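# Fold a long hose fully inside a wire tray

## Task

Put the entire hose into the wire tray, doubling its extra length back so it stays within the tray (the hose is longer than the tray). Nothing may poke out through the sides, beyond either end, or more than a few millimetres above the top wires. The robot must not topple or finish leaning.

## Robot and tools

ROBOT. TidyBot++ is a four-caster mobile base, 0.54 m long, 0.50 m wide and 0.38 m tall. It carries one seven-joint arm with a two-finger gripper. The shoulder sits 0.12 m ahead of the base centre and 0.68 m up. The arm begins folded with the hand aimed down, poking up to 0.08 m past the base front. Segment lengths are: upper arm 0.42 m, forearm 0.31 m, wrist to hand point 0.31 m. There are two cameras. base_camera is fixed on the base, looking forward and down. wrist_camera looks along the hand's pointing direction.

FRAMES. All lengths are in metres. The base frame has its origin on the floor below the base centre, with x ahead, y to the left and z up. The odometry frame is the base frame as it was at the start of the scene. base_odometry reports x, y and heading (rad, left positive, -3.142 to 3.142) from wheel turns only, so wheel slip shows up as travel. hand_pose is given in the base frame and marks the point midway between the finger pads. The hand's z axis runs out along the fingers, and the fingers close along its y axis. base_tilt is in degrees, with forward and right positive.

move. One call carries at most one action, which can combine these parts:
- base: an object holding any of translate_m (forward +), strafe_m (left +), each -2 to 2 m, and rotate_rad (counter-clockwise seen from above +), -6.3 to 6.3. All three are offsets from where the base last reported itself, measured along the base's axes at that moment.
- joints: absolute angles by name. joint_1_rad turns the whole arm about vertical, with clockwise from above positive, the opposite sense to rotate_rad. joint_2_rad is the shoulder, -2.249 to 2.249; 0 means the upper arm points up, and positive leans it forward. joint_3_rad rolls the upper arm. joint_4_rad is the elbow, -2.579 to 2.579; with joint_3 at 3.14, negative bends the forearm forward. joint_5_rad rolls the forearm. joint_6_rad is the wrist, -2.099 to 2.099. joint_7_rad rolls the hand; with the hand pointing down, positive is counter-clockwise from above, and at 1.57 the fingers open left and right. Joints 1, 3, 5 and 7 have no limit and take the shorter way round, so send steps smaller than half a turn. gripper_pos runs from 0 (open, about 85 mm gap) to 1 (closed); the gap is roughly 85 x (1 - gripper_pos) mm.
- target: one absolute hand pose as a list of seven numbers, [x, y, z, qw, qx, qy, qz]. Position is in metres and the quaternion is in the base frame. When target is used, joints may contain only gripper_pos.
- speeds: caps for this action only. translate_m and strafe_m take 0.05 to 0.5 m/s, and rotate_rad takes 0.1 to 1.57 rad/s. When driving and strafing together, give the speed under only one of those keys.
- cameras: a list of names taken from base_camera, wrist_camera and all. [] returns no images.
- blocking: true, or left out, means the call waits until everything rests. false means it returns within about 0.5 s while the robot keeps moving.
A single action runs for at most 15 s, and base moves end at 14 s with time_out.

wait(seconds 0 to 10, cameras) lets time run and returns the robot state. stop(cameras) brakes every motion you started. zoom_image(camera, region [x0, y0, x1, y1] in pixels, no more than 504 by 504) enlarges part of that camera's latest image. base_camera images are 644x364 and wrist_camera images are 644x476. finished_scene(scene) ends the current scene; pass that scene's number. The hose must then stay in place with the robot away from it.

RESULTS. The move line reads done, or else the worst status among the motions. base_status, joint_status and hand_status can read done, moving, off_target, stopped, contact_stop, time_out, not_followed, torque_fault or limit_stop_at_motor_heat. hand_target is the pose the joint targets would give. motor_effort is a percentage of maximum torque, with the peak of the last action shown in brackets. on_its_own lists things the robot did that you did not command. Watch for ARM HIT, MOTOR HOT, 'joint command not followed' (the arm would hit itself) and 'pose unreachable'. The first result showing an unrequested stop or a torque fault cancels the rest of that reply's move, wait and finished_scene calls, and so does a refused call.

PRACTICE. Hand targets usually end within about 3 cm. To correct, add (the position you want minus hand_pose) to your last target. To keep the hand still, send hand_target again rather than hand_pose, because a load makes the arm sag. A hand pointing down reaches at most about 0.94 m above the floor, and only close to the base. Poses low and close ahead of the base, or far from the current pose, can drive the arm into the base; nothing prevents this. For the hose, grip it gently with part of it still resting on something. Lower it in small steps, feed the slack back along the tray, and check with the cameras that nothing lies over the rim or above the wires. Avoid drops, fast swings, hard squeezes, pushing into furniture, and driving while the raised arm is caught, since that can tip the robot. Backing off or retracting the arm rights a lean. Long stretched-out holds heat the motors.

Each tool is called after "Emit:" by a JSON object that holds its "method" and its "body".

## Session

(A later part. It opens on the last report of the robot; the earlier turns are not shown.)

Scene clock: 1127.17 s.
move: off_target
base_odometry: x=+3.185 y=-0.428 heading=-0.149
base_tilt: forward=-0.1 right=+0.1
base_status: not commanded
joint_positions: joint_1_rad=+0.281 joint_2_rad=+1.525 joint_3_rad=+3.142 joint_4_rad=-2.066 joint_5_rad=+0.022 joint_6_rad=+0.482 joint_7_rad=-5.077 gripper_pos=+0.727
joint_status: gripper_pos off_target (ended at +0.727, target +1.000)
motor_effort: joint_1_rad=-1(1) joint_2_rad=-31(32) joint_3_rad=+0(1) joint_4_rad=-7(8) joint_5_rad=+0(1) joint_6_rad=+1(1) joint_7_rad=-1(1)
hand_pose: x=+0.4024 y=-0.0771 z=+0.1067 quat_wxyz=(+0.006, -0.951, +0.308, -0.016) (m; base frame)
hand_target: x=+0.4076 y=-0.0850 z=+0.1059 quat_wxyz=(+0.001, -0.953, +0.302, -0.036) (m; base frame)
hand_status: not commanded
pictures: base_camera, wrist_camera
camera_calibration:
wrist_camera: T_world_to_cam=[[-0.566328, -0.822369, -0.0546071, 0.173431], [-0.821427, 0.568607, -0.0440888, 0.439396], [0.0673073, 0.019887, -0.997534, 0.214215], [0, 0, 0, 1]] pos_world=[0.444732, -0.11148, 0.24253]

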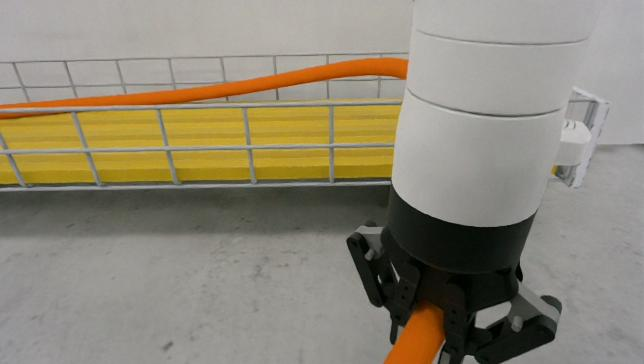

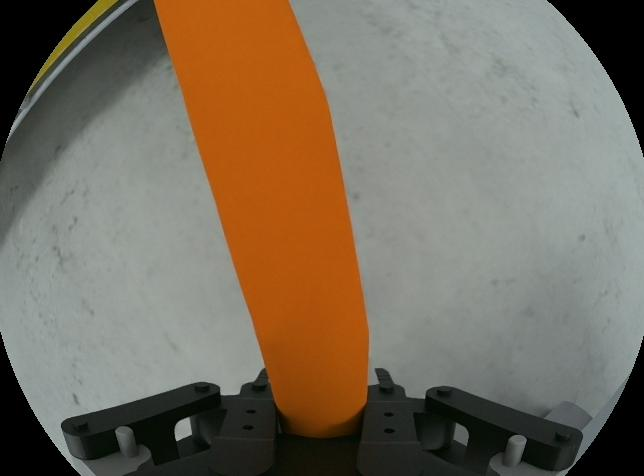

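Emit:
{"method": "move", "body": {"joints": {"joint_1_rad":0.25,"joint_2_rad":0.635,"joint_4_rad":-2.15,"joint_6_rad":-0.40,"joint_7_rad":1.0}}}

Emit:
{"method": "move", "body": {"joints": {"joint_1_rad":0.0,"joint_2_rad":0.90,"joint_4_rad":-1.65,"joint_6_rad":-0.65,"joint_7_rad":0.0}}}

Scene clock: 1140.07 s.
move: done
base_odometry: x=+3.185 y=-0.428 heading=-0.149
base_tilt: forward=-0.2 right=+0.2
base_status: not commanded
joint_positions: joint_1_rad=+0.259 joint_2_rad=+0.646 joint_3_rad=+3.142 joint_4_rad=-2.139 joint_5_rad=+0.022 joint_6_rad=-0.331 joint_7_rad=-5.226 gripper_pos=+0.727
joint_status: all done
motor_effort: joint_1_rad=+0(2) joint_2_rad=-33(39) joint_3_rad=+1(2) joint_4_rad=+7(8) joint_5_rad=-2(2) joint_6_rad=+2(4) joint_7_rad=-2(2)
hand_pose: x=+0.4770 y=-0.0958 z=+0.4119 quat_wxyz=(-0.002, -0.930, +0.367, -0.013) (m; base frame)
hand_target: x=+0.4546 y=-0.0836 z=+0.4150 quat_wxyz=(-0.003, -0.917, +0.398, +0.021) (m; base frame)
hand_status: not commanded
pictures: base_camera, wrist_camera
camera_calibration:
wrist_camera: T_world_to_cam=[[-0.66539, -0.745452, -0.0394508, 0.265401], [-0.744257, 0.666558, -0.0422243, 0.496616], [0.0577725, 0.0012659, -0.998329, 0.51703], [0, 0, 0, 1]] pos_world=[0.516335, -0.133834, 0.547606]

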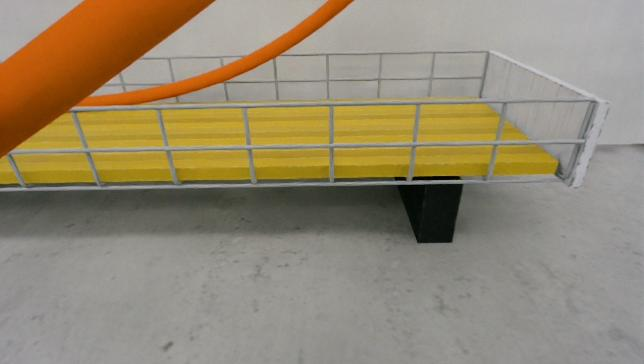

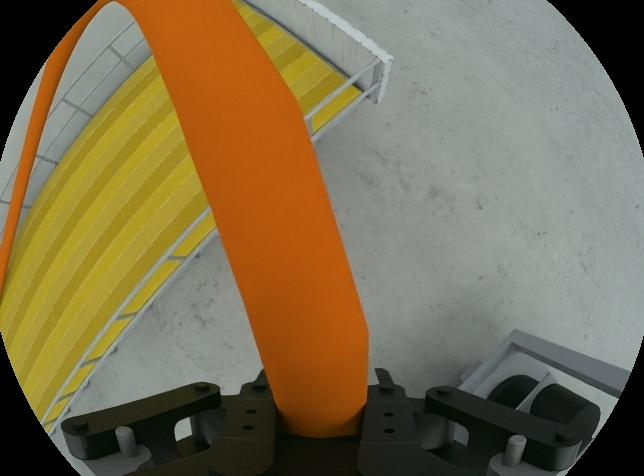

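Scene clock: 1142.17 s.
move: done
base_odometry: x=+3.185 y=-0.428 heading=-0.149
base_tilt: forward=-0.2 right=+0.2
base_status: not commanded
joint_positions: joint_1_rad=+0.002 joint_2_rad=+0.896 joint_3_rad=+3.142 joint_4_rad=-1.688 joint_5_rad=+0.022 joint_6_rad=-0.584 joint_7_rad=-6.222 gripper_pos=+0.727
joint_status: all done
motor_effort: joint_1_rad=+1(2) joint_2_rad=-43(44) joint_3_rad=+2(2) joint_4_rad=+11(11) joint_5_rad=+0(2) joint_6_rad=+2(3) joint_7_rad=-2(3)
hand_pose: x=+0.6058 y=-0.0035 z=+0.3668 quat_wxyz=(-0.013, -0.734, +0.679, +0.005) (m; base frame)
hand_target: x=+0.6057 y=+0.0022 z=+0.3717 quat_wxyz=(-0.020, -0.707, +0.706, +0.021) (m; base frame)
hand_status: not commanded
pictures: base_camera, wrist_camera
camera_calibration:
wrist_camera: T_world_to_cam=[[-0.995046, -0.0991243, -0.00756159, 0.608349], [-0.0988921, 0.994743, -0.0265774, 0.133445], [0.0101563, -0.025698, -0.999618, 0.493751], [0, 0, 0, 1]] pos_world=[0.613518, -0.059753, 0.501709]

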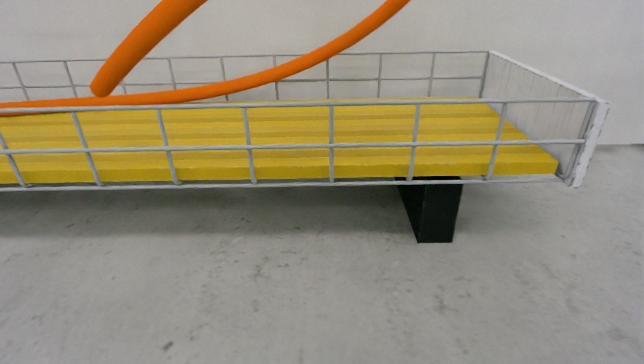

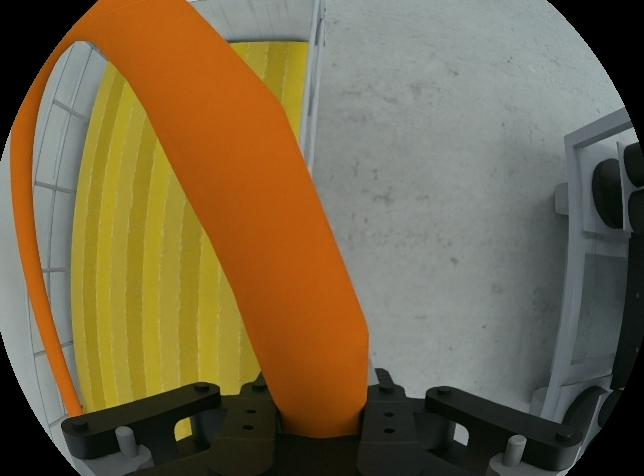

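Emit:
{"method": "move", "body": {"joints": {"joint_1_rad":-0.08,"joint_2_rad":1.155,"joint_4_rad":-1.32,"joint_6_rad":-0.76,"joint_7_rad":-0.1}}}

Emit:
{"method": "move", "body": {"joints": {"joint_1_rad":-0.08,"joint_2_rad":1.44,"joint_4_rad":-1.17,"joint_6_rad":-0.76,"joint_7_rad":-0.1}}}

Scene clock: 1156.17 s.
move: off_target
base_odometry: x=+3.185 y=-0.428 heading=-0.149
base_tilt: forward=-0.3 right=+0.2
base_status: not commanded
joint_positions: joint_1_rad=-0.071 joint_2_rad=+1.153 joint_3_rad=+3.142 joint_4_rad=-1.366 joint_5_rad=+0.022 joint_6_rad=-0.701 joint_7_rad=-6.332 gripper_pos=+0.727
joint_status: joint_4_rad off_target (ended at -1.366, target -1.320); the others done
motor_effort: joint_1_rad=+0(1) joint_2_rad=-48(51) joint_3_rad=+0(1) joint_4_rad=+12(13) joint_5_rad=+0(1) joint_6_rad=+2(3) joint_7_rad=+0(2)
hand_pose: x=+0.6616 y=+0.0353 z=+0.2870 quat_wxyz=(-0.034, -0.720, +0.692, +0.021) (m; base frame)
hand_target: x=+0.6673 y=+0.0462 z=+0.2948 quat_wxyz=(-0.035, -0.699, +0.713, +0.030) (m; base frame)
hand_status: not commanded
pictures: base_camera, wrist_camera
camera_calibration:
wrist_camera: T_world_to_cam=[[-0.997217, -0.0609898, 0.0428752, 0.652717], [-0.0623887, 0.997536, -0.0320816, 0.0755863], [-0.0408129, -0.0346672, -0.998565, 0.448116], [0, 0, 0, 1]] pos_world=[0.673906, -0.0200561, 0.421912]

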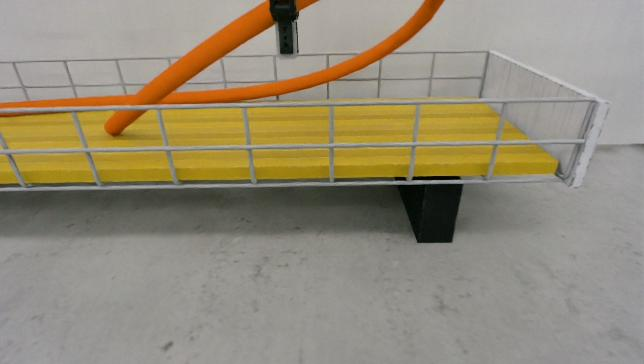

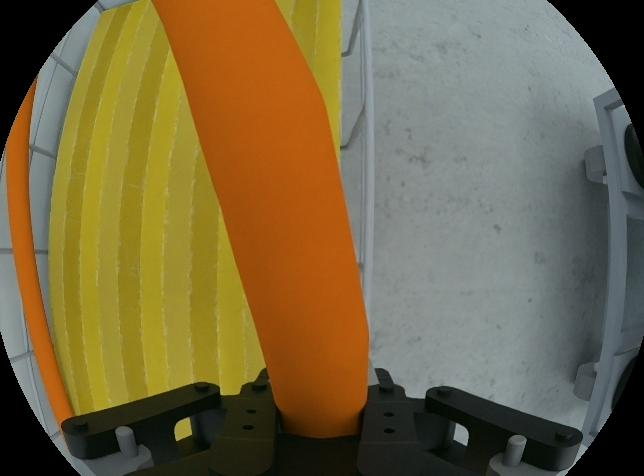

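Scene clock: 1157.53 s.
move: off_target
base_odometry: x=+3.185 y=-0.428 heading=-0.149
base_tilt: forward=-0.2 right=+0.2
base_status: not commanded
joint_positions: joint_1_rad=-0.071 joint_2_rad=+1.373 joint_3_rad=+3.142 joint_4_rad=-1.175 joint_5_rad=+0.022 joint_6_rad=-0.709 joint_7_rad=-6.337 gripper_pos=+0.729
joint_status: joint_2_rad off_target (ended at +1.373, target +1.440); the others done
motor_effort: joint_1_rad=-1(3) joint_2_rad=-38(49) joint_3_rad=+0(1) joint_4_rad=+6(12) joint_5_rad=+1(1) joint_6_rad=+0(9) joint_7_rad=+0(1)
hand_pose: x=+0.6702 y=+0.0359 z=+0.1947 quat_wxyz=(-0.048, -0.718, +0.694, +0.033) (m; base frame)
hand_target: x=+0.6232 y=+0.0427 z=+0.1625 quat_wxyz=(-0.087, -0.696, +0.709, +0.074) (m; base frame)
hand_status: not commanded
pictures: base_camera, wrist_camera
camera_calibration:
wrist_camera: T_world_to_cam=[[-0.995207, -0.0553083, 0.080645, 0.656421], [-0.0581372, 0.997758, -0.0331613, 0.0699191], [-0.07863, -0.0376908, -0.996191, 0.381336], [0, 0, 0, 1]] pos_world=[0.687325, -0.0190839, 0.329265]

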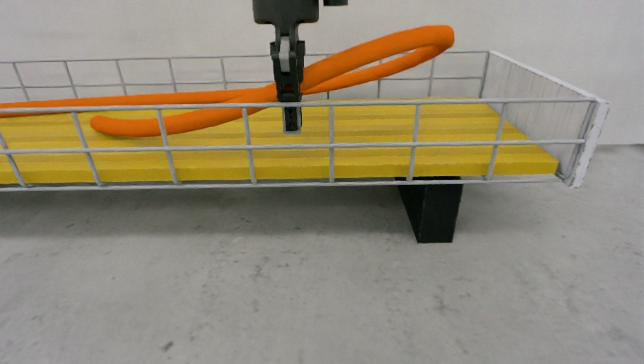

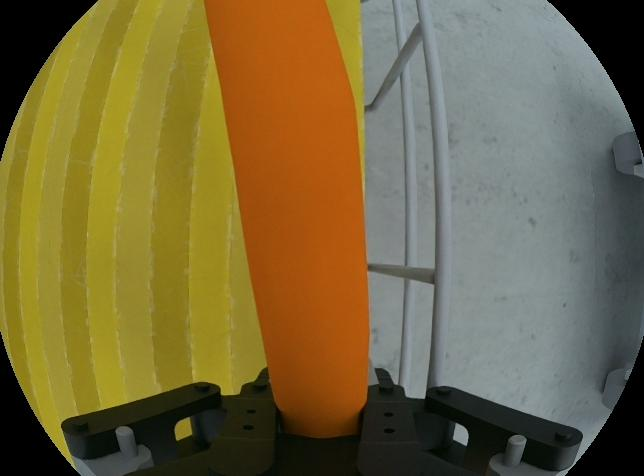

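Emit:
{"method": "move", "body": {"joints": {"joint_1_rad":-0.06,"joint_2_rad":1.31,"joint_4_rad":-1.10,"joint_6_rad":-0.76,"joint_7_rad":-0.1}}}

Emit:
{"method": "move", "body": {"joints": {"joint_1_rad":-0.06,"joint_2_rad":1.52,"joint_4_rad":-1.01,"joint_6_rad":-0.72,"joint_7_rad":-0.1}}}

Scene clock: 1167.77 s.
move: off_target
base_odometry: x=+3.185 y=-0.428 heading=-0.149
base_tilt: forward=-0.1 right=+0.2
base_status: not commanded
joint_positions: joint_1_rad=-0.070 joint_2_rad=+1.314 joint_3_rad=+3.142 joint_4_rad=-1.148 joint_5_rad=+0.022 joint_6_rad=-0.718 joint_7_rad=-6.338 gripper_pos=+0.729
joint_status: joint_4_rad off_target (ended at -1.148, target -1.100); the others done
motor_effort: joint_1_rad=+0(2) joint_2_rad=-52(54) joint_3_rad=+0(1) joint_4_rad=+14(15) joint_5_rad=+1(2) joint_6_rad=+4(4) joint_7_rad=+0(2)
hand_pose: x=+0.7102 y=+0.0381 z=+0.2331 quat_wxyz=(-0.019, -0.718, +0.695, +0.007) (m; base frame)
hand_target: x=+0.7255 y=+0.0387 z=+0.2452 quat_wxyz=(-0.010, -0.693, +0.721, +0.010) (m; base frame)
hand_status: not commanded
pictures: base_camera, wrist_camera
camera_calibration:
wrist_camera: T_world_to_cam=[[-0.998529, -0.0541154, 0.00344618, 0.713617], [-0.0541985, 0.998009, -0.0322534, 0.0682686], [-0.00169391, -0.0323927, -0.999474, 0.368688], [0, 0, 0, 1]] pos_world=[0.716892, -0.0175722, 0.368236]

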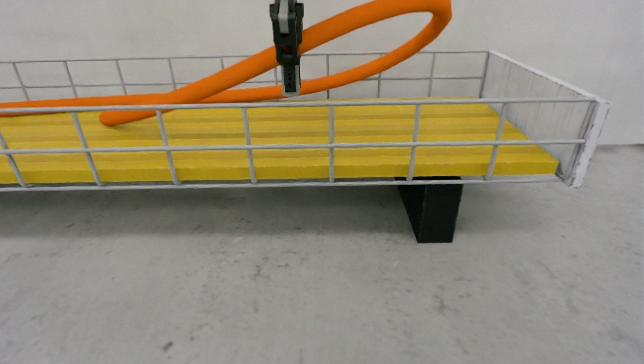

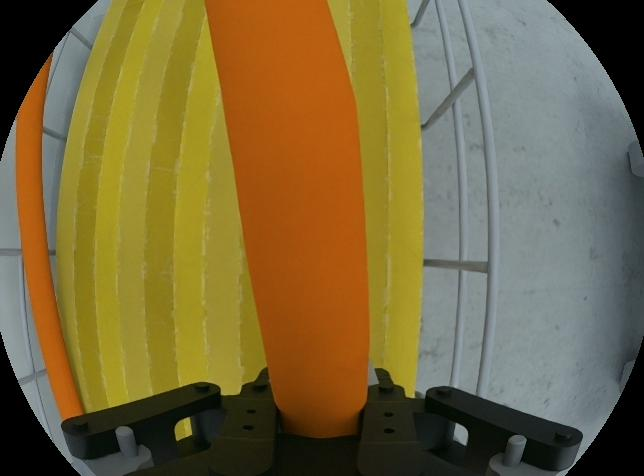

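Scene clock: 1168.97 s.
move: off_target
base_odometry: x=+3.185 y=-0.428 heading=-0.149
base_tilt: forward=-0.1 right=+0.3
base_status: not commanded
joint_positions: joint_1_rad=-0.067 joint_2_rad=+1.474 joint_3_rad=+3.141 joint_4_rad=-1.042 joint_5_rad=+0.022 joint_6_rad=-0.718 joint_7_rad=-6.341 gripper_pos=+0.731
joint_status: joint_2_rad off_target (ended at +1.474, target +1.520); the others done
motor_effort: joint_1_rad=-1(2) joint_2_rad=-44(52) joint_3_rad=+1(1) joint_4_rad=+12(14) joint_5_rad=+2(2) joint_6_rad=+5(8) joint_7_rad=+0(2)
hand_pose: x=+0.6922 y=+0.0356 z=+0.1577 quat_wxyz=(-0.039, -0.716, +0.697, +0.025) (m; base frame)
hand_target: x=+0.6849 y=+0.0363 z=+0.1363 quat_wxyz=(-0.041, -0.692, +0.720, +0.036) (m; base frame)
hand_status: not commanded
pictures: base_camera, wrist_camera
camera_calibration:
wrist_camera: T_world_to_cam=[[-0.997211, -0.0480653, 0.0570912, 0.686131], [-0.050008, 0.9982, -0.0331012, 0.0646166], [-0.0553975, -0.0358639, -0.99782, 0.330239], [0, 0, 0, 1]] pos_world=[0.705743, -0.0196776, 0.292486]

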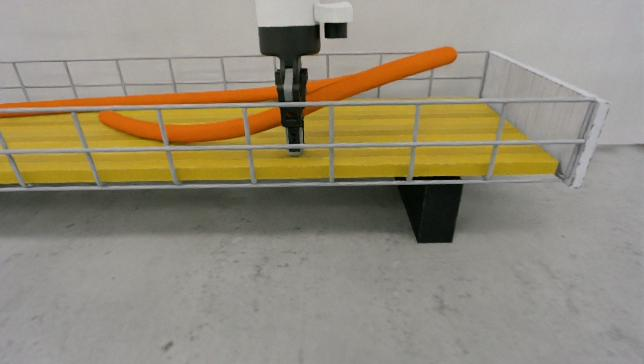

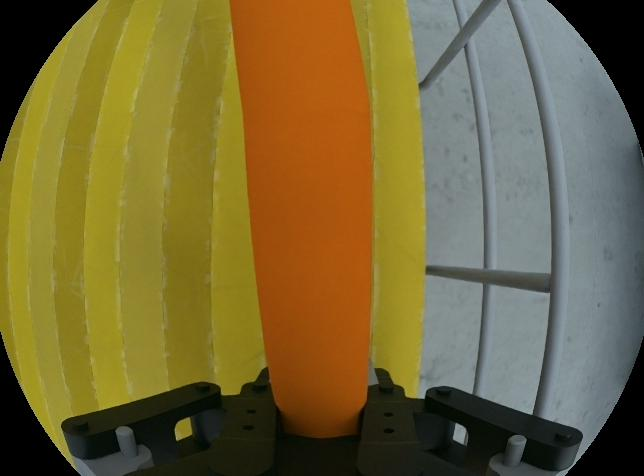

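Emit:
{"method": "move", "body": {"joints": {"gripper_pos":0.4}}}

Scene clock: 1173.57 s.
move: done
base_odometry: x=+3.185 y=-0.428 heading=-0.149
base_tilt: forward=-0.1 right=+0.2
base_status: not commanded
joint_positions: joint_1_rad=-0.067 joint_2_rad=+1.483 joint_3_rad=+3.141 joint_4_rad=-1.025 joint_5_rad=+0.022 joint_6_rad=-0.718 joint_7_rad=-6.341 gripper_pos=+0.400
joint_status: all done
motor_effort: joint_1_rad=-1(1) joint_2_rad=-44(47) joint_3_rad=+0(1) joint_4_rad=+8(14) joint_5_rad=+1(2) joint_6_rad=+0(7) joint_7_rad=+0(2)
hand_pose: x=+0.6972 y=+0.0359 z=+0.1553 quat_wxyz=(-0.036, -0.716, +0.697, +0.023) (m; base frame)
hand_target: x=+0.6849 y=+0.0363 z=+0.1363 quat_wxyz=(-0.041, -0.692, +0.720, +0.036) (m; base frame)
hand_status: not commanded
pictures: base_camera, wrist_camera
camera_calibration:
wrist_camera: T_world_to_cam=[[-0.997652, -0.047969, 0.0488758, 0.692827], [-0.0496117, 0.998224, -0.0329684, 0.0641561], [-0.0472075, -0.0353158, -0.998261, 0.322548], [0, 0, 0, 1]] pos_world=[0.70961, -0.0194169, 0.29024]

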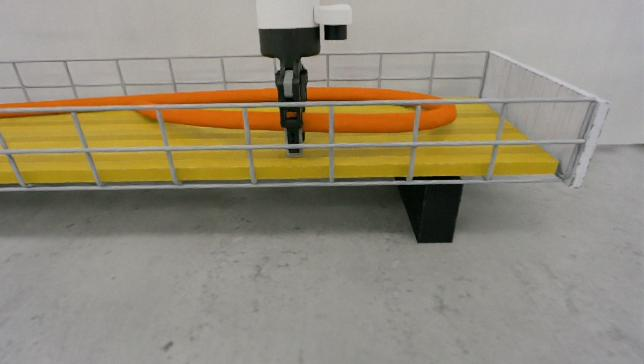

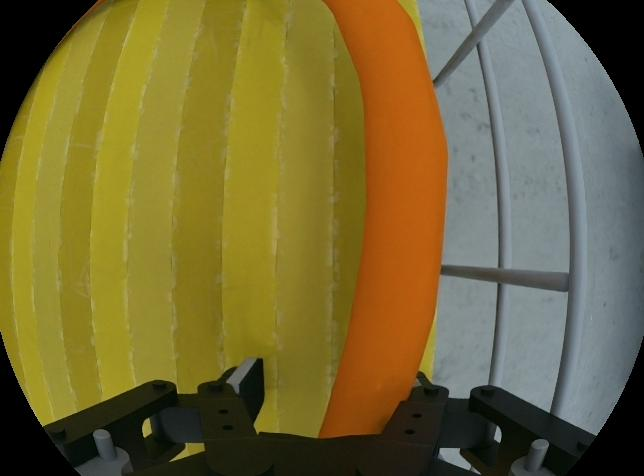

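Emit:
{"method": "move", "body": {"joints": {"joint_7_rad":-0.25,"gripper_pos":0.25}}}

Emit:
{"method": "move", "body": {"joints": {"joint_1_rad":-0.06,"joint_2_rad":1.42,"joint_4_rad":-1.08,"joint_6_rad":-0.66,"joint_7_rad":-0.25}}}

Emit:
{"method": "move", "body": {"joints": {"joint_1_rad":-0.06,"joint_2_rad":1.22,"joint_4_rad":-1.15,"joint_6_rad":-0.66,"joint_7_rad":-0.25}}}

Scene clock: 1182.03 s.
move: done
base_odometry: x=+3.185 y=-0.428 heading=-0.149
base_tilt: forward=-0.2 right=+0.2
base_status: not commanded
joint_positions: joint_1_rad=-0.064 joint_2_rad=+1.486 joint_3_rad=+3.141 joint_4_rad=-1.015 joint_5_rad=+0.022 joint_6_rad=-0.718 joint_7_rad=-6.501 gripper_pos=+0.250
joint_status: all done
motor_effort: joint_1_rad=+0(2) joint_2_rad=-46(47) joint_3_rad=+0(2) joint_4_rad=+6(7) joint_5_rad=+0(1) joint_6_rad=-3(4) joint_7_rad=+0(2)
hand_pose: x=+0.7011 y=+0.0345 z=+0.1551 quat_wxyz=(-0.035, -0.657, +0.753, +0.018) (m; base frame)
hand_target: x=+0.6849 y=+0.0363 z=+0.1363 quat_wxyz=(-0.043, -0.636, +0.770, +0.033) (m; base frame)
hand_status: not commanded
pictures: base_camera, wrist_camera
camera_calibration:
wrist_camera: T_world_to_cam=[[-0.992715, 0.114064, 0.0388077, 0.689184], [0.112304, 0.99266, -0.0448711, -0.0456489], [-0.0436411, -0.040186, -0.998239, 0.320155], [0, 0, 0, 1]] pos_world=[0.703262, -0.0204315, 0.290797]

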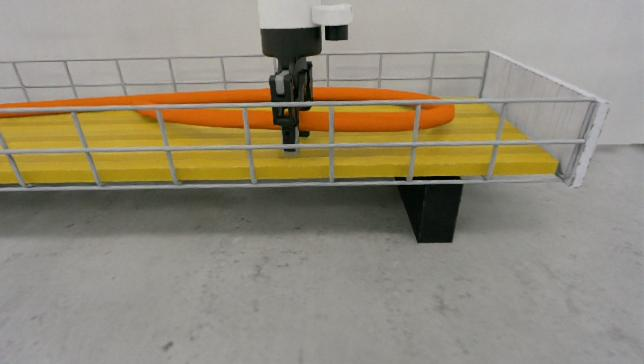

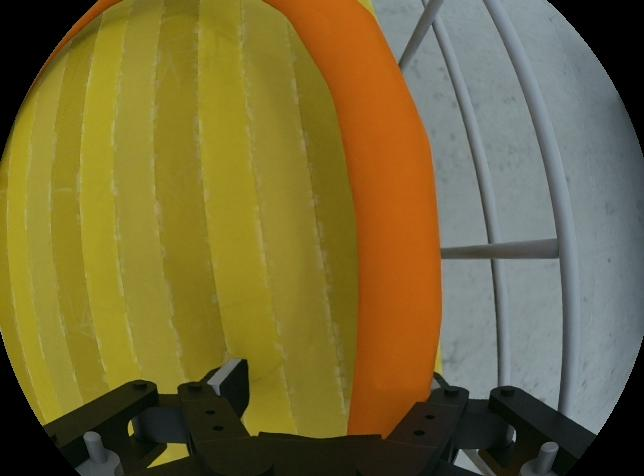

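Scene clock: 1182.97 s.
move: done
base_odometry: x=+3.185 y=-0.428 heading=-0.149
base_tilt: forward=-0.2 right=+0.1
base_status: not commanded
joint_positions: joint_1_rad=-0.064 joint_2_rad=+1.419 joint_3_rad=+3.141 joint_4_rad=-1.078 joint_5_rad=+0.022 joint_6_rad=-0.717 joint_7_rad=-6.501 gripper_pos=+0.250
joint_status: all done
motor_effort: joint_1_rad=+0(1) joint_2_rad=-52(52) joint_3_rad=+0(1) joint_4_rad=+12(13) joint_5_rad=+1(1) joint_6_rad=+2(3) joint_7_rad=-1(1)
hand_pose: x=+0.7002 y=+0.0344 z=+0.1837 quat_wxyz=(-0.033, -0.657, +0.753, +0.016) (m; base frame)
hand_target: x=+0.7162 y=+0.0381 z=+0.1819 quat_wxyz=(-0.007, -0.637, +0.771, +0.006) (m; base frame)
hand_status: not commanded
pictures: base_camera, wrist_camera
camera_calibration:
wrist_camera: T_world_to_cam=[[-0.992899, 0.114021, 0.0339363, 0.688204], [0.112492, 0.992679, -0.0439742, -0.0445145], [-0.0387018, -0.0398444, -0.998456, 0.345166], [0, 0, 0, 1]] pos_world=[0.701683, -0.0205279, 0.31932]

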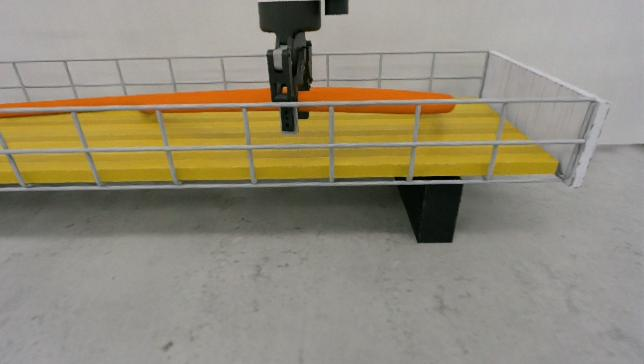

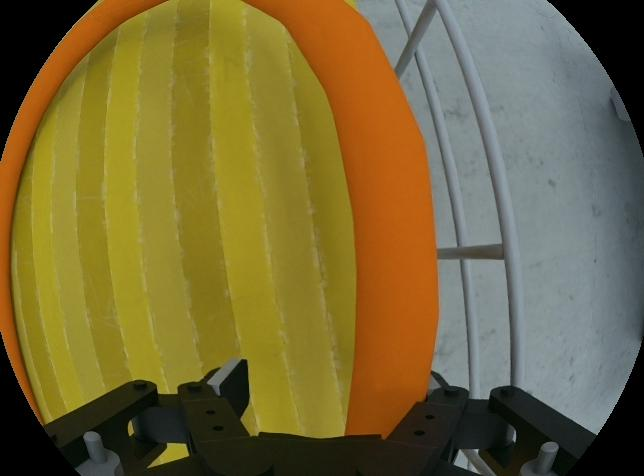

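Scene clock: 1184.57 s.
move: done
base_odometry: x=+3.185 y=-0.428 heading=-0.149
base_tilt: forward=-0.2 right=+0.2
base_status: not commanded
joint_positions: joint_1_rad=-0.064 joint_2_rad=+1.206 joint_3_rad=+3.141 joint_4_rad=-1.146 joint_5_rad=+0.022 joint_6_rad=-0.717 joint_7_rad=-6.501 gripper_pos=+0.250
joint_status: all done
motor_effort: joint_1_rad=+0(1) joint_2_rad=-49(55) joint_3_rad=+0(1) joint_4_rad=+14(14) joint_5_rad=+0(1) joint_6_rad=+3(3) joint_7_rad=-1(1)
hand_pose: x=+0.7571 y=+0.0381 z=+0.3004 quat_wxyz=(+0.025, -0.657, +0.753, -0.028) (m; base frame)
hand_target: x=+0.7667 y=+0.0412 z=+0.2917 quat_wxyz=(+0.046, -0.636, +0.770, -0.032) (m; base frame)
hand_status: not commanded
pictures: base_camera, wrist_camera
camera_calibration:
wrist_camera: T_world_to_cam=[[-0.987395, 0.114363, -0.109421, 0.779212], [0.116993, 0.992971, -0.0179005, -0.0606783], [0.106605, -0.0304763, -0.993834, 0.35229], [0, 0, 0, 1]] pos_world=[0.738932, -0.0181246, 0.434294]

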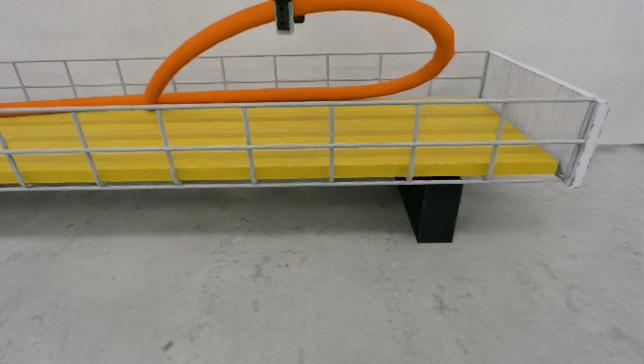

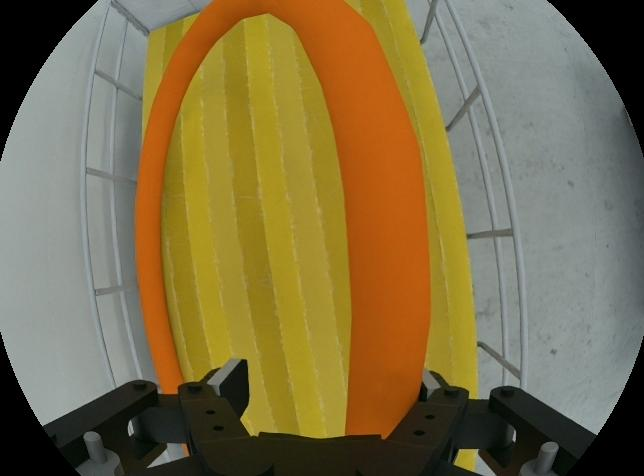

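Emit:
{"method": "move", "body": {"joints": {"joint_1_rad":-0.06,"joint_2_rad":1.42,"joint_4_rad":-1.08,"joint_6_rad":-0.70,"joint_7_rad":-0.2}}}

Emit:
{"method": "move", "body": {"joints": {"joint_1_rad":-0.06,"joint_2_rad":1.52,"joint_4_rad":-1.01,"joint_6_rad":-0.74,"joint_7_rad":-0.2,"gripper_pos":0.35}}}

Scene clock: 1227.27 s.
move: done
base_odometry: x=+3.185 y=-0.428 heading=-0.149
base_tilt: forward=-0.2 right=+0.2
base_status: not commanded
joint_positions: joint_1_rad=-0.064 joint_2_rad=+1.405 joint_3_rad=+3.141 joint_4_rad=-1.105 joint_5_rad=+0.022 joint_6_rad=-0.716 joint_7_rad=-6.501 gripper_pos=+0.250
joint_status: all done
motor_effort: joint_1_rad=+0(2) joint_2_rad=-47(54) joint_3_rad=+0(1) joint_4_rad=+9(14) joint_5_rad=+1(1) joint_6_rad=+1(4) joint_7_rad=-1(1)
hand_pose: x=+0.6924 y=+0.0338 z=+0.1876 quat_wxyz=(-0.038, -0.657, +0.753, +0.020) (m; base frame)
hand_target: x=+0.7037 y=+0.0374 z=+0.1824 quat_wxyz=(-0.023, -0.656, +0.754, +0.018) (m; base frame)
hand_status: not commanded
pictures: base_camera, wrist_camera
camera_calibration:
wrist_camera: T_world_to_cam=[[-0.992415, 0.114152, 0.0456224, 0.677889], [0.11206, 0.992634, -0.0460491, -0.0421832], [-0.050543, -0.0405873, -0.997897, 0.356863], [0, 0, 0, 1]] pos_world=[0.695511, -0.0210259, 0.323243]

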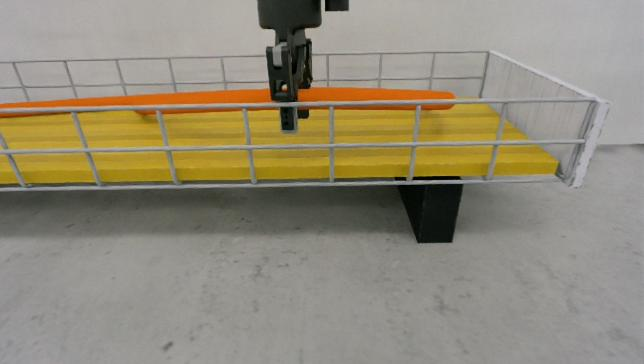

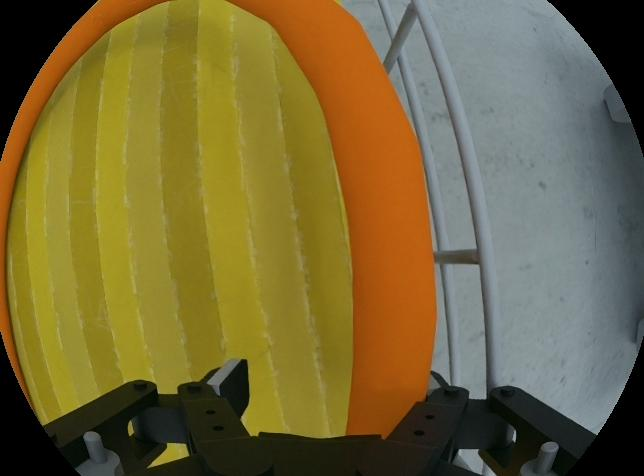

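Scene clock: 1228.17 s.
move: done
base_odometry: x=+3.185 y=-0.428 heading=-0.149
base_tilt: forward=-0.1 right=+0.2
base_status: not commanded
joint_positions: joint_1_rad=-0.064 joint_2_rad=+1.486 joint_3_rad=+3.141 joint_4_rad=-1.019 joint_5_rad=+0.022 joint_6_rad=-0.717 joint_7_rad=-6.501 gripper_pos=+0.350
joint_status: all done
motor_effort: joint_1_rad=+0(2) joint_2_rad=-47(49) joint_3_rad=+0(1) joint_4_rad=+9(11) joint_5_rad=+0(1) joint_6_rad=+1(3) joint_7_rad=-1(1)
hand_pose: x=+0.6993 y=+0.0342 z=+0.1545 quat_wxyz=(-0.036, -0.657, +0.753, +0.019) (m; base frame)
hand_target: x=+0.6787 y=+0.0359 z=+0.1371 quat_wxyz=(-0.050, -0.655, +0.753, +0.040) (m; base frame)
hand_status: not commanded
pictures: base_camera, wrist_camera
camera_calibration:
wrist_camera: T_world_to_cam=[[-0.9926, 0.114168, 0.0413728, 0.687004], [0.112285, 0.992643, -0.0453031, -0.045192], [-0.0462406, -0.0403223, -0.998116, 0.321209], [0, 0, 0, 1]] pos_world=[0.701847, -0.0206225, 0.290134]

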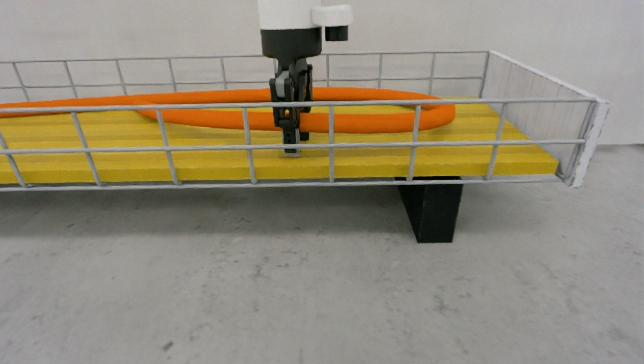

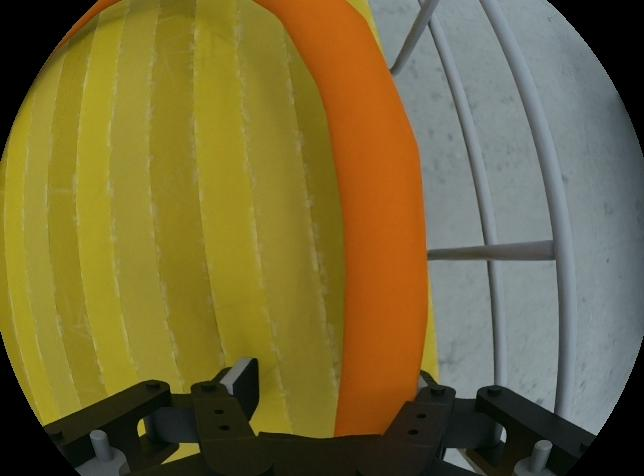

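Emit:
{"method": "move", "body": {"base": {"strafe_m":0.1}, "speeds": {"strafe_m":0.1}}}

Scene clock: 1234.47 s.
move: done
base_odometry: x=+3.200 y=-0.329 heading=-0.149
base_tilt: forward=-0.2 right=+0.2
base_status: done
joint_positions: joint_1_rad=-0.049 joint_2_rad=+1.486 joint_3_rad=+3.152 joint_4_rad=-1.018 joint_5_rad=+0.022 joint_6_rad=-0.718 joint_7_rad=-6.501 gripper_pos=+0.350
joint_status: not commanded
motor_effort: joint_1_rad=-2(6) joint_2_rad=-45(48) joint_3_rad=-1(5) joint_4_rad=+6(12) joint_5_rad=+0(2) joint_6_rad=-2(4) joint_7_rad=-1(2)
hand_pose: x=+0.6999 y=+0.0197 z=+0.1546 quat_wxyz=(-0.039, -0.651, +0.758, +0.015) (m; base frame)
hand_target: x=+0.6787 y=+0.0359 z=+0.1371 quat_wxyz=(-0.050, -0.655, +0.753, +0.040) (m; base frame)
hand_status: not commanded
pictures: base_camera, wrist_camera
camera_calibration:
wrist_camera: T_world_to_cam=[[-0.990681, 0.130121, 0.0402482, 0.687787], [0.127801, 0.990236, -0.0556733, -0.0400083], [-0.0470995, -0.0500107, -0.997637, 0.321466], [0, 0, 0, 1]] pos_world=[0.701631, -0.0338013, 0.290797]

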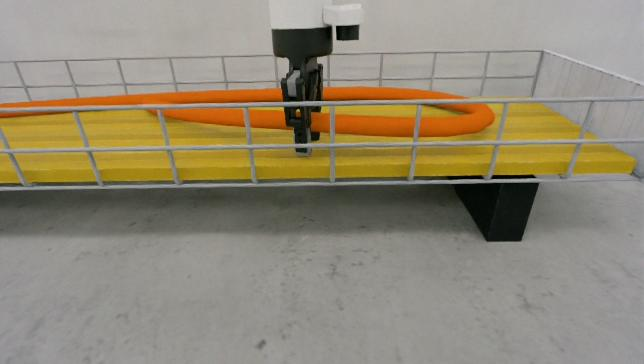

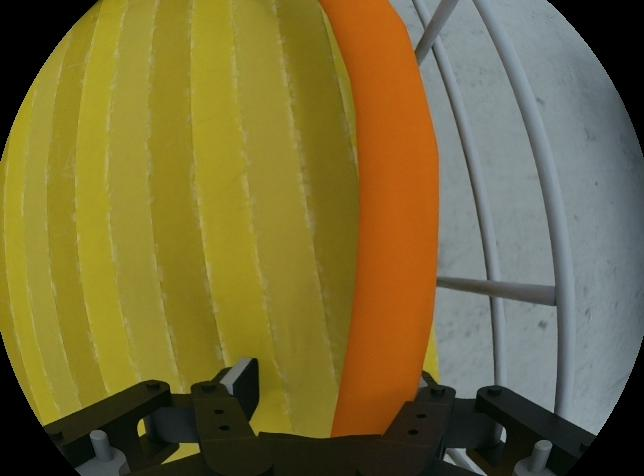

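Emit:
{"method": "move", "body": {"base": {"strafe_m":0.12}, "speeds": {"strafe_m":0.1}}}

Scene clock: 1241.20 s.
move: done
base_odometry: x=+3.217 y=-0.210 heading=-0.149
base_tilt: forward=-0.2 right=+0.1
base_status: done
joint_positions: joint_1_rad=-0.050 joint_2_rad=+1.486 joint_3_rad=+3.152 joint_4_rad=-1.017 joint_5_rad=+0.022 joint_6_rad=-0.718 joint_7_rad=-6.501 gripper_pos=+0.350
joint_status: not commanded
motor_effort: joint_1_rad=-2(6) joint_2_rad=-46(46) joint_3_rad=-1(4) joint_4_rad=+5(7) joint_5_rad=-1(2) joint_6_rad=-3(3) joint_7_rad=-1(1)
hand_pose: x=+0.7006 y=+0.0195 z=+0.1547 quat_wxyz=(-0.039, -0.651, +0.758, +0.015) (m; base frame)
hand_target: x=+0.6787 y=+0.0359 z=+0.1371 quat_wxyz=(-0.050, -0.655, +0.753, +0.040) (m; base frame)
hand_status: not commanded
pictures: base_camera, wrist_camera
camera_calibration:
wrist_camera: T_world_to_cam=[[-0.990726, 0.130118, 0.0391215, 0.688623], [0.127848, 0.990223, -0.0557988, -0.0399585], [-0.0459994, -0.0502797, -0.997675, 0.320867], [0, 0, 0, 1]] pos_world=[0.702105, -0.0339013, 0.290952]

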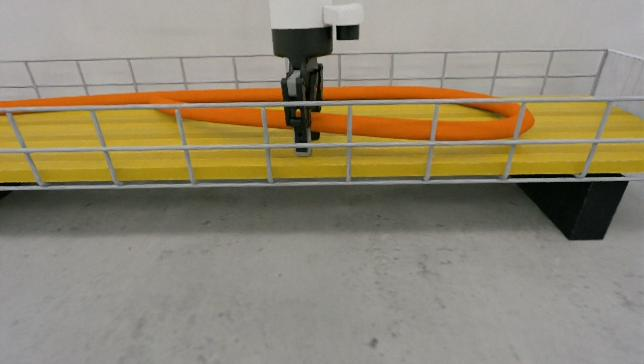

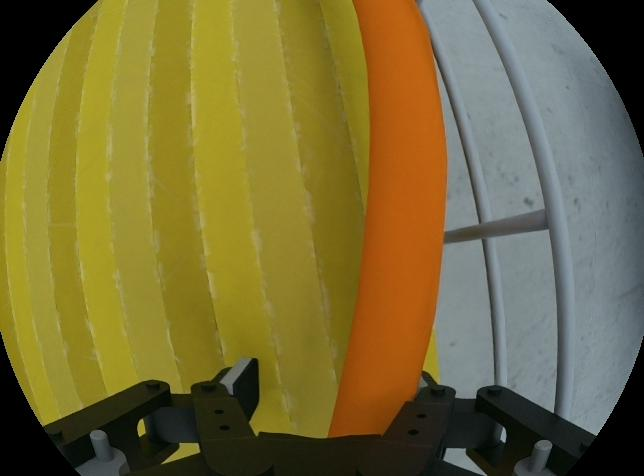

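Emit:
{"method": "move", "body": {"base": {"strafe_m":0.1}, "speeds": {"strafe_m":0.1}, "joints": {"joint_7_rad":-0.3,"gripper_pos":0.3}}}

Scene clock: 1249.30 s.
move: done
base_odometry: x=+3.232 y=-0.111 heading=-0.149
base_tilt: forward=-0.2 right=+0.2
base_status: done
joint_positions: joint_1_rad=-0.058 joint_2_rad=+1.486 joint_3_rad=+3.152 joint_4_rad=-1.014 joint_5_rad=+0.022 joint_6_rad=-0.718 joint_7_rad=-6.575 gripper_pos=+0.300
joint_status: all done
motor_effort: joint_1_rad=-1(5) joint_2_rad=-45(47) joint_3_rad=+0(4) joint_4_rad=+5(7) joint_5_rad=+0(2) joint_6_rad=-3(5) joint_7_rad=-1(2)
hand_pose: x=+0.7021 y=+0.0248 z=+0.1550 quat_wxyz=(-0.038, -0.625, +0.779, +0.012) (m; base frame)
hand_target: x=+0.6787 y=+0.0359 z=+0.1371 quat_wxyz=(-0.052, -0.616, +0.785, +0.037) (m; base frame)
hand_status: not commanded
pictures: base_camera, wrist_camera
camera_calibration:
wrist_camera: T_world_to_cam=[[-0.980224, 0.195085, 0.0332192, 0.681381], [0.19289, 0.979392, -0.0598742, -0.0900977], [-0.0442152, -0.0522824, -0.997653, 0.320261], [0, 0, 0, 1]] pos_world=[0.699445, -0.0279422, 0.29148]

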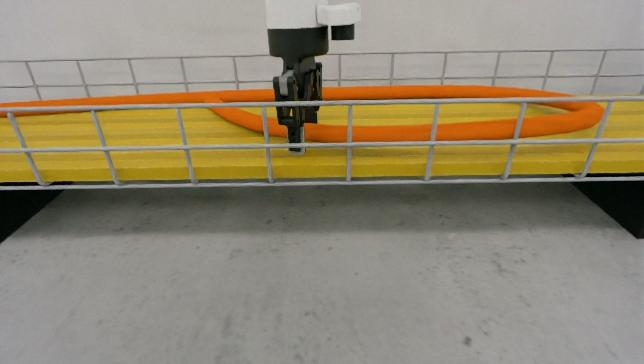

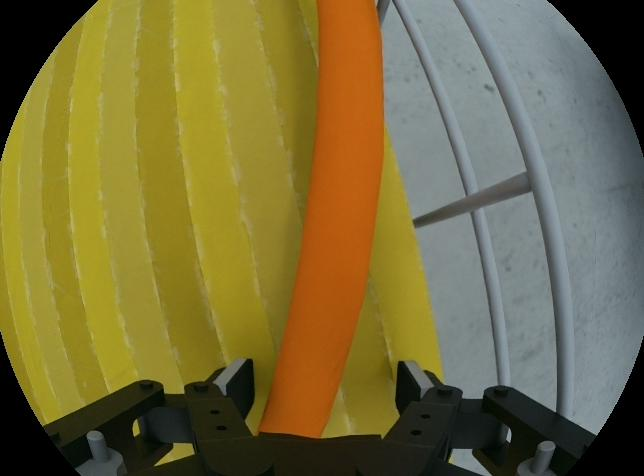

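Emit:
{"method": "move", "body": {"joints": {"joint_1_rad":-0.06,"joint_2_rad":1.43,"joint_4_rad":-1.085,"joint_6_rad":-0.70,"joint_7_rad":-0.35,"gripper_pos":0.2}}}

Emit:
{"method": "move", "body": {"joints": {"joint_1_rad":-0.06,"joint_2_rad":1.165,"joint_4_rad":-1.28,"joint_6_rad":-0.70,"joint_7_rad":-0.35}}}

Scene clock: 1257.93 s.
move: done
base_odometry: x=+3.232 y=-0.111 heading=-0.149
base_tilt: forward=-0.1 right=+0.2
base_status: not commanded
joint_positions: joint_1_rad=-0.058 joint_2_rad=+1.414 joint_3_rad=+3.152 joint_4_rad=-1.069 joint_5_rad=+0.022 joint_6_rad=-0.718 joint_7_rad=-6.589 gripper_pos=+0.200
joint_status: all done
motor_effort: joint_1_rad=-1(2) joint_2_rad=-48(50) joint_3_rad=-1(1) joint_4_rad=+9(9) joint_5_rad=+0(1) joint_6_rad=-1(6) joint_7_rad=-1(2)
hand_pose: x=+0.7080 y=+0.0251 z=+0.1882 quat_wxyz=(-0.031, -0.620, +0.784, +0.007) (m; base frame)
hand_target: x=+0.6959 y=+0.0369 z=+0.1758 quat_wxyz=(-0.030, -0.597, +0.801, +0.021) (m; base frame)
hand_status: not commanded
pictures: base_camera, wrist_camera
camera_calibration:
wrist_camera: T_world_to_cam=[[-0.977657, 0.20959, 0.0160707, 0.687087], [0.208401, 0.976425, -0.0562487, -0.101128], [-0.027481, -0.0516428, -0.998287, 0.341897], [0, 0, 0, 1]] pos_world=[0.702207, -0.0276062, 0.324581]

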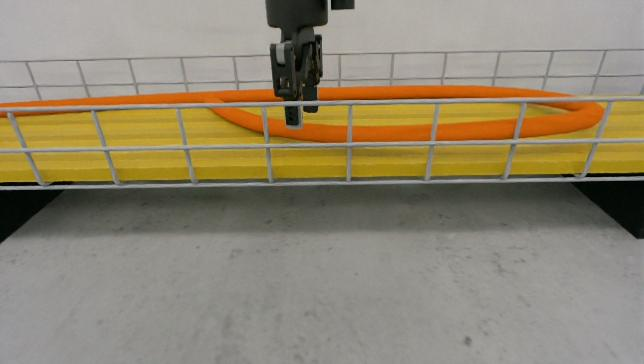

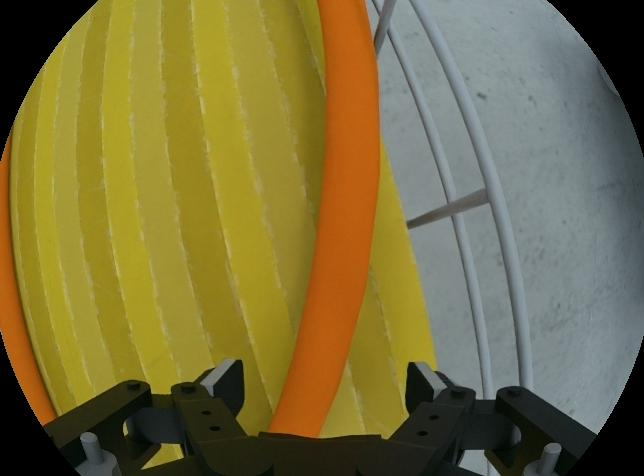

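Scene clock: 1259.60 s.
move: done
base_odometry: x=+3.232 y=-0.111 heading=-0.149
base_tilt: forward=-0.2 right=+0.2
base_status: not commanded
joint_positions: joint_1_rad=-0.058 joint_2_rad=+1.148 joint_3_rad=+3.152 joint_4_rad=-1.260 joint_5_rad=+0.022 joint_6_rad=-0.718 joint_7_rad=-6.589 gripper_pos=+0.200
joint_status: all done
motor_effort: joint_1_rad=-1(2) joint_2_rad=-47(52) joint_3_rad=+0(1) joint_4_rad=+10(11) joint_5_rad=+0(0) joint_6_rad=+0(1) joint_7_rad=-1(2)
hand_pose: x=+0.7175 y=+0.0256 z=+0.3097 quat_wxyz=(+0.000, -0.619, +0.785, -0.014) (m; base frame)
hand_target: x=+0.7050 y=+0.0375 z=+0.2955 quat_wxyz=(-0.001, -0.598, +0.802, +0.002) (m; base frame)
hand_status: not commanded
pictures: base_camera, wrist_camera
camera_calibration:
wrist_camera: T_world_to_cam=[[-0.97578, 0.211475, -0.0559601, 0.715212], [0.213627, 0.976262, -0.0357064, -0.106859], [0.0470807, -0.0467961, -0.997794, 0.409709], [0, 0, 0, 1]] pos_world=[0.701428, -0.0277547, 0.445013]

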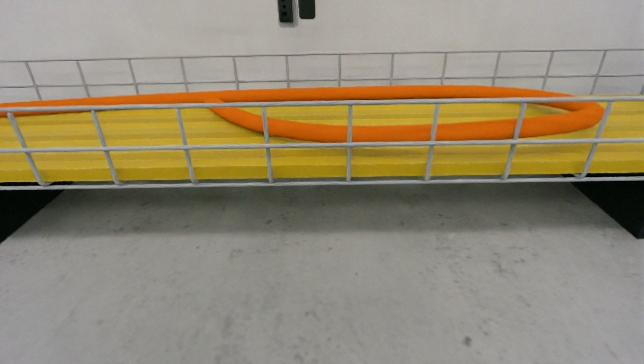

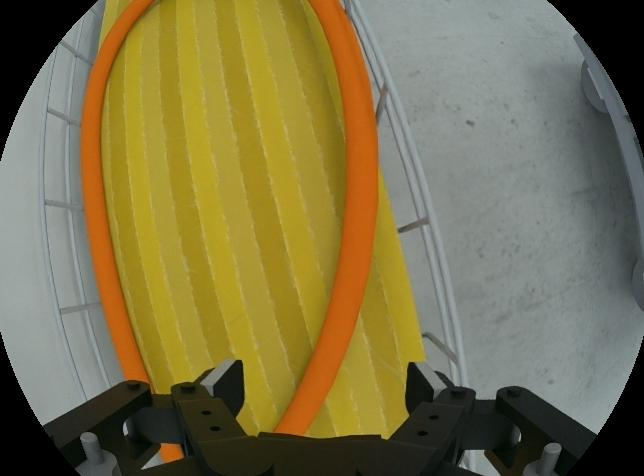

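Emit:
{"method": "move", "body": {"joints": {"joint_1_rad":0,"joint_2_rad":0.6,"joint_4_rad":-1.9,"joint_6_rad":-0.55,"joint_7_rad":0,"gripper_pos":0.3}}}

Emit:
{"method": "move", "body": {"base": {"strafe_m":1.4}}}

Scene clock: 1268.87 s.
move: done
base_odometry: x=+3.232 y=-0.111 heading=-0.149
base_tilt: forward=-0.2 right=+0.2
base_status: not commanded
joint_positions: joint_1_rad=-0.013 joint_2_rad=+0.596 joint_3_rad=+3.152 joint_4_rad=-1.880 joint_5_rad=+0.022 joint_6_rad=-0.629 joint_7_rad=-6.338 gripper_pos=+0.300
joint_status: all done
motor_effort: joint_1_rad=+0(1) joint_2_rad=-32(49) joint_3_rad=+0(1) joint_4_rad=+10(11) joint_5_rad=+0(1) joint_6_rad=+0(1) joint_7_rad=+0(2)
hand_pose: x=+0.5610 y=-0.0016 z=+0.4718 quat_wxyz=(+0.007, -0.696, +0.718, -0.020) (m; base frame)
hand_target: x=+0.5732 y=+0.0021 z=+0.4672 quat_wxyz=(+0.033, -0.707, +0.706, -0.032) (m; base frame)
hand_status: not commanded
pictures: base_camera, wrist_camera
camera_calibration:
wrist_camera: T_world_to_cam=[[-0.997371, 0.00882972, -0.0719207, 0.596656], [0.011374, 0.999321, -0.0350434, 0.0720983], [0.0715625, -0.0357694, -0.996795, 0.563399], [0, 0, 0, 1]] pos_world=[0.553949, -0.0571653, 0.607031]

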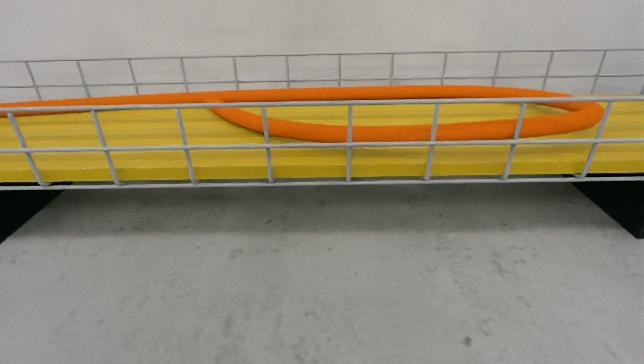

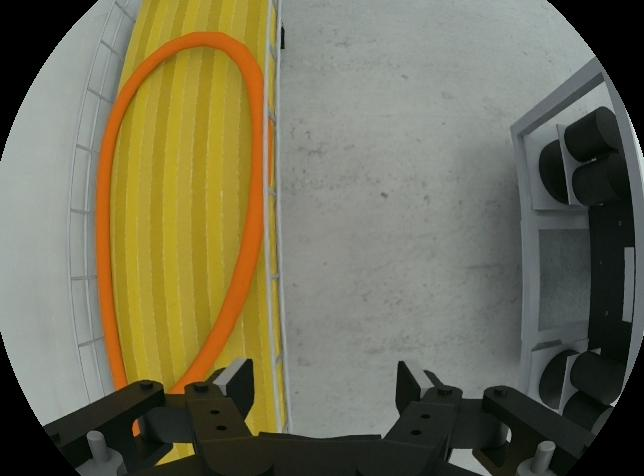

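Scene clock: 1273.00 s.
move: done
base_odometry: x=+3.439 y=+1.274 heading=-0.148
base_tilt: forward=-0.1 right=+0.1
base_status: done
joint_positions: joint_1_rad=-0.003 joint_2_rad=+0.596 joint_3_rad=+3.147 joint_4_rad=-1.880 joint_5_rad=+0.022 joint_6_rad=-0.628 joint_7_rad=-6.335 gripper_pos=+0.300
joint_status: not commanded
motor_effort: joint_1_rad=-1(3) joint_2_rad=-32(34) joint_3_rad=+0(1) joint_4_rad=+9(10) joint_5_rad=+0(1) joint_6_rad=+0(1) joint_7_rad=+0(1)
hand_pose: x=+0.5614 y=-0.0042 z=+0.4720 quat_wxyz=(+0.008, -0.694, +0.720, -0.019) (m; base frame)
hand_target: x=+0.5732 y=+0.0021 z=+0.4672 quat_wxyz=(+0.033, -0.707, +0.706, -0.032) (m; base frame)
hand_status: not commanded
pictures: base_camera, wrist_camera
camera_calibration:
wrist_camera: T_world_to_cam=[[-0.997203, 0.0134584, -0.0735232, 0.597766], [0.0158929, 0.999341, -0.0326275, 0.0709585], [0.0730356, -0.0337047, -0.99676, 0.562606], [0, 0, 0, 1]] pos_world=[0.553875, -0.0599943, 0.607048]

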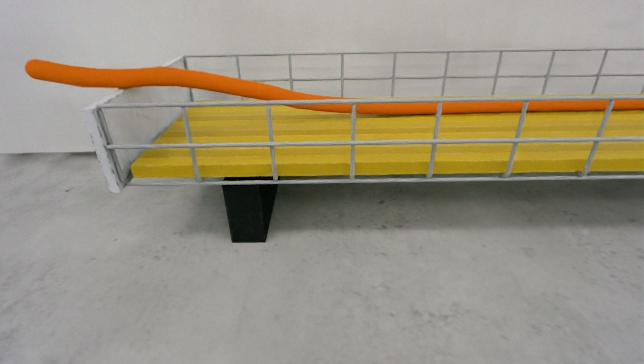

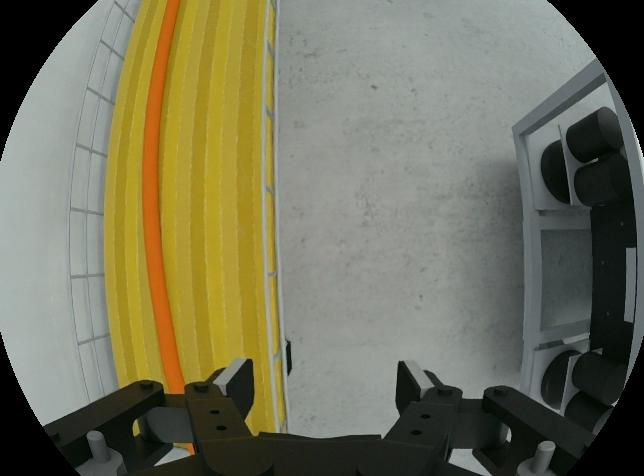

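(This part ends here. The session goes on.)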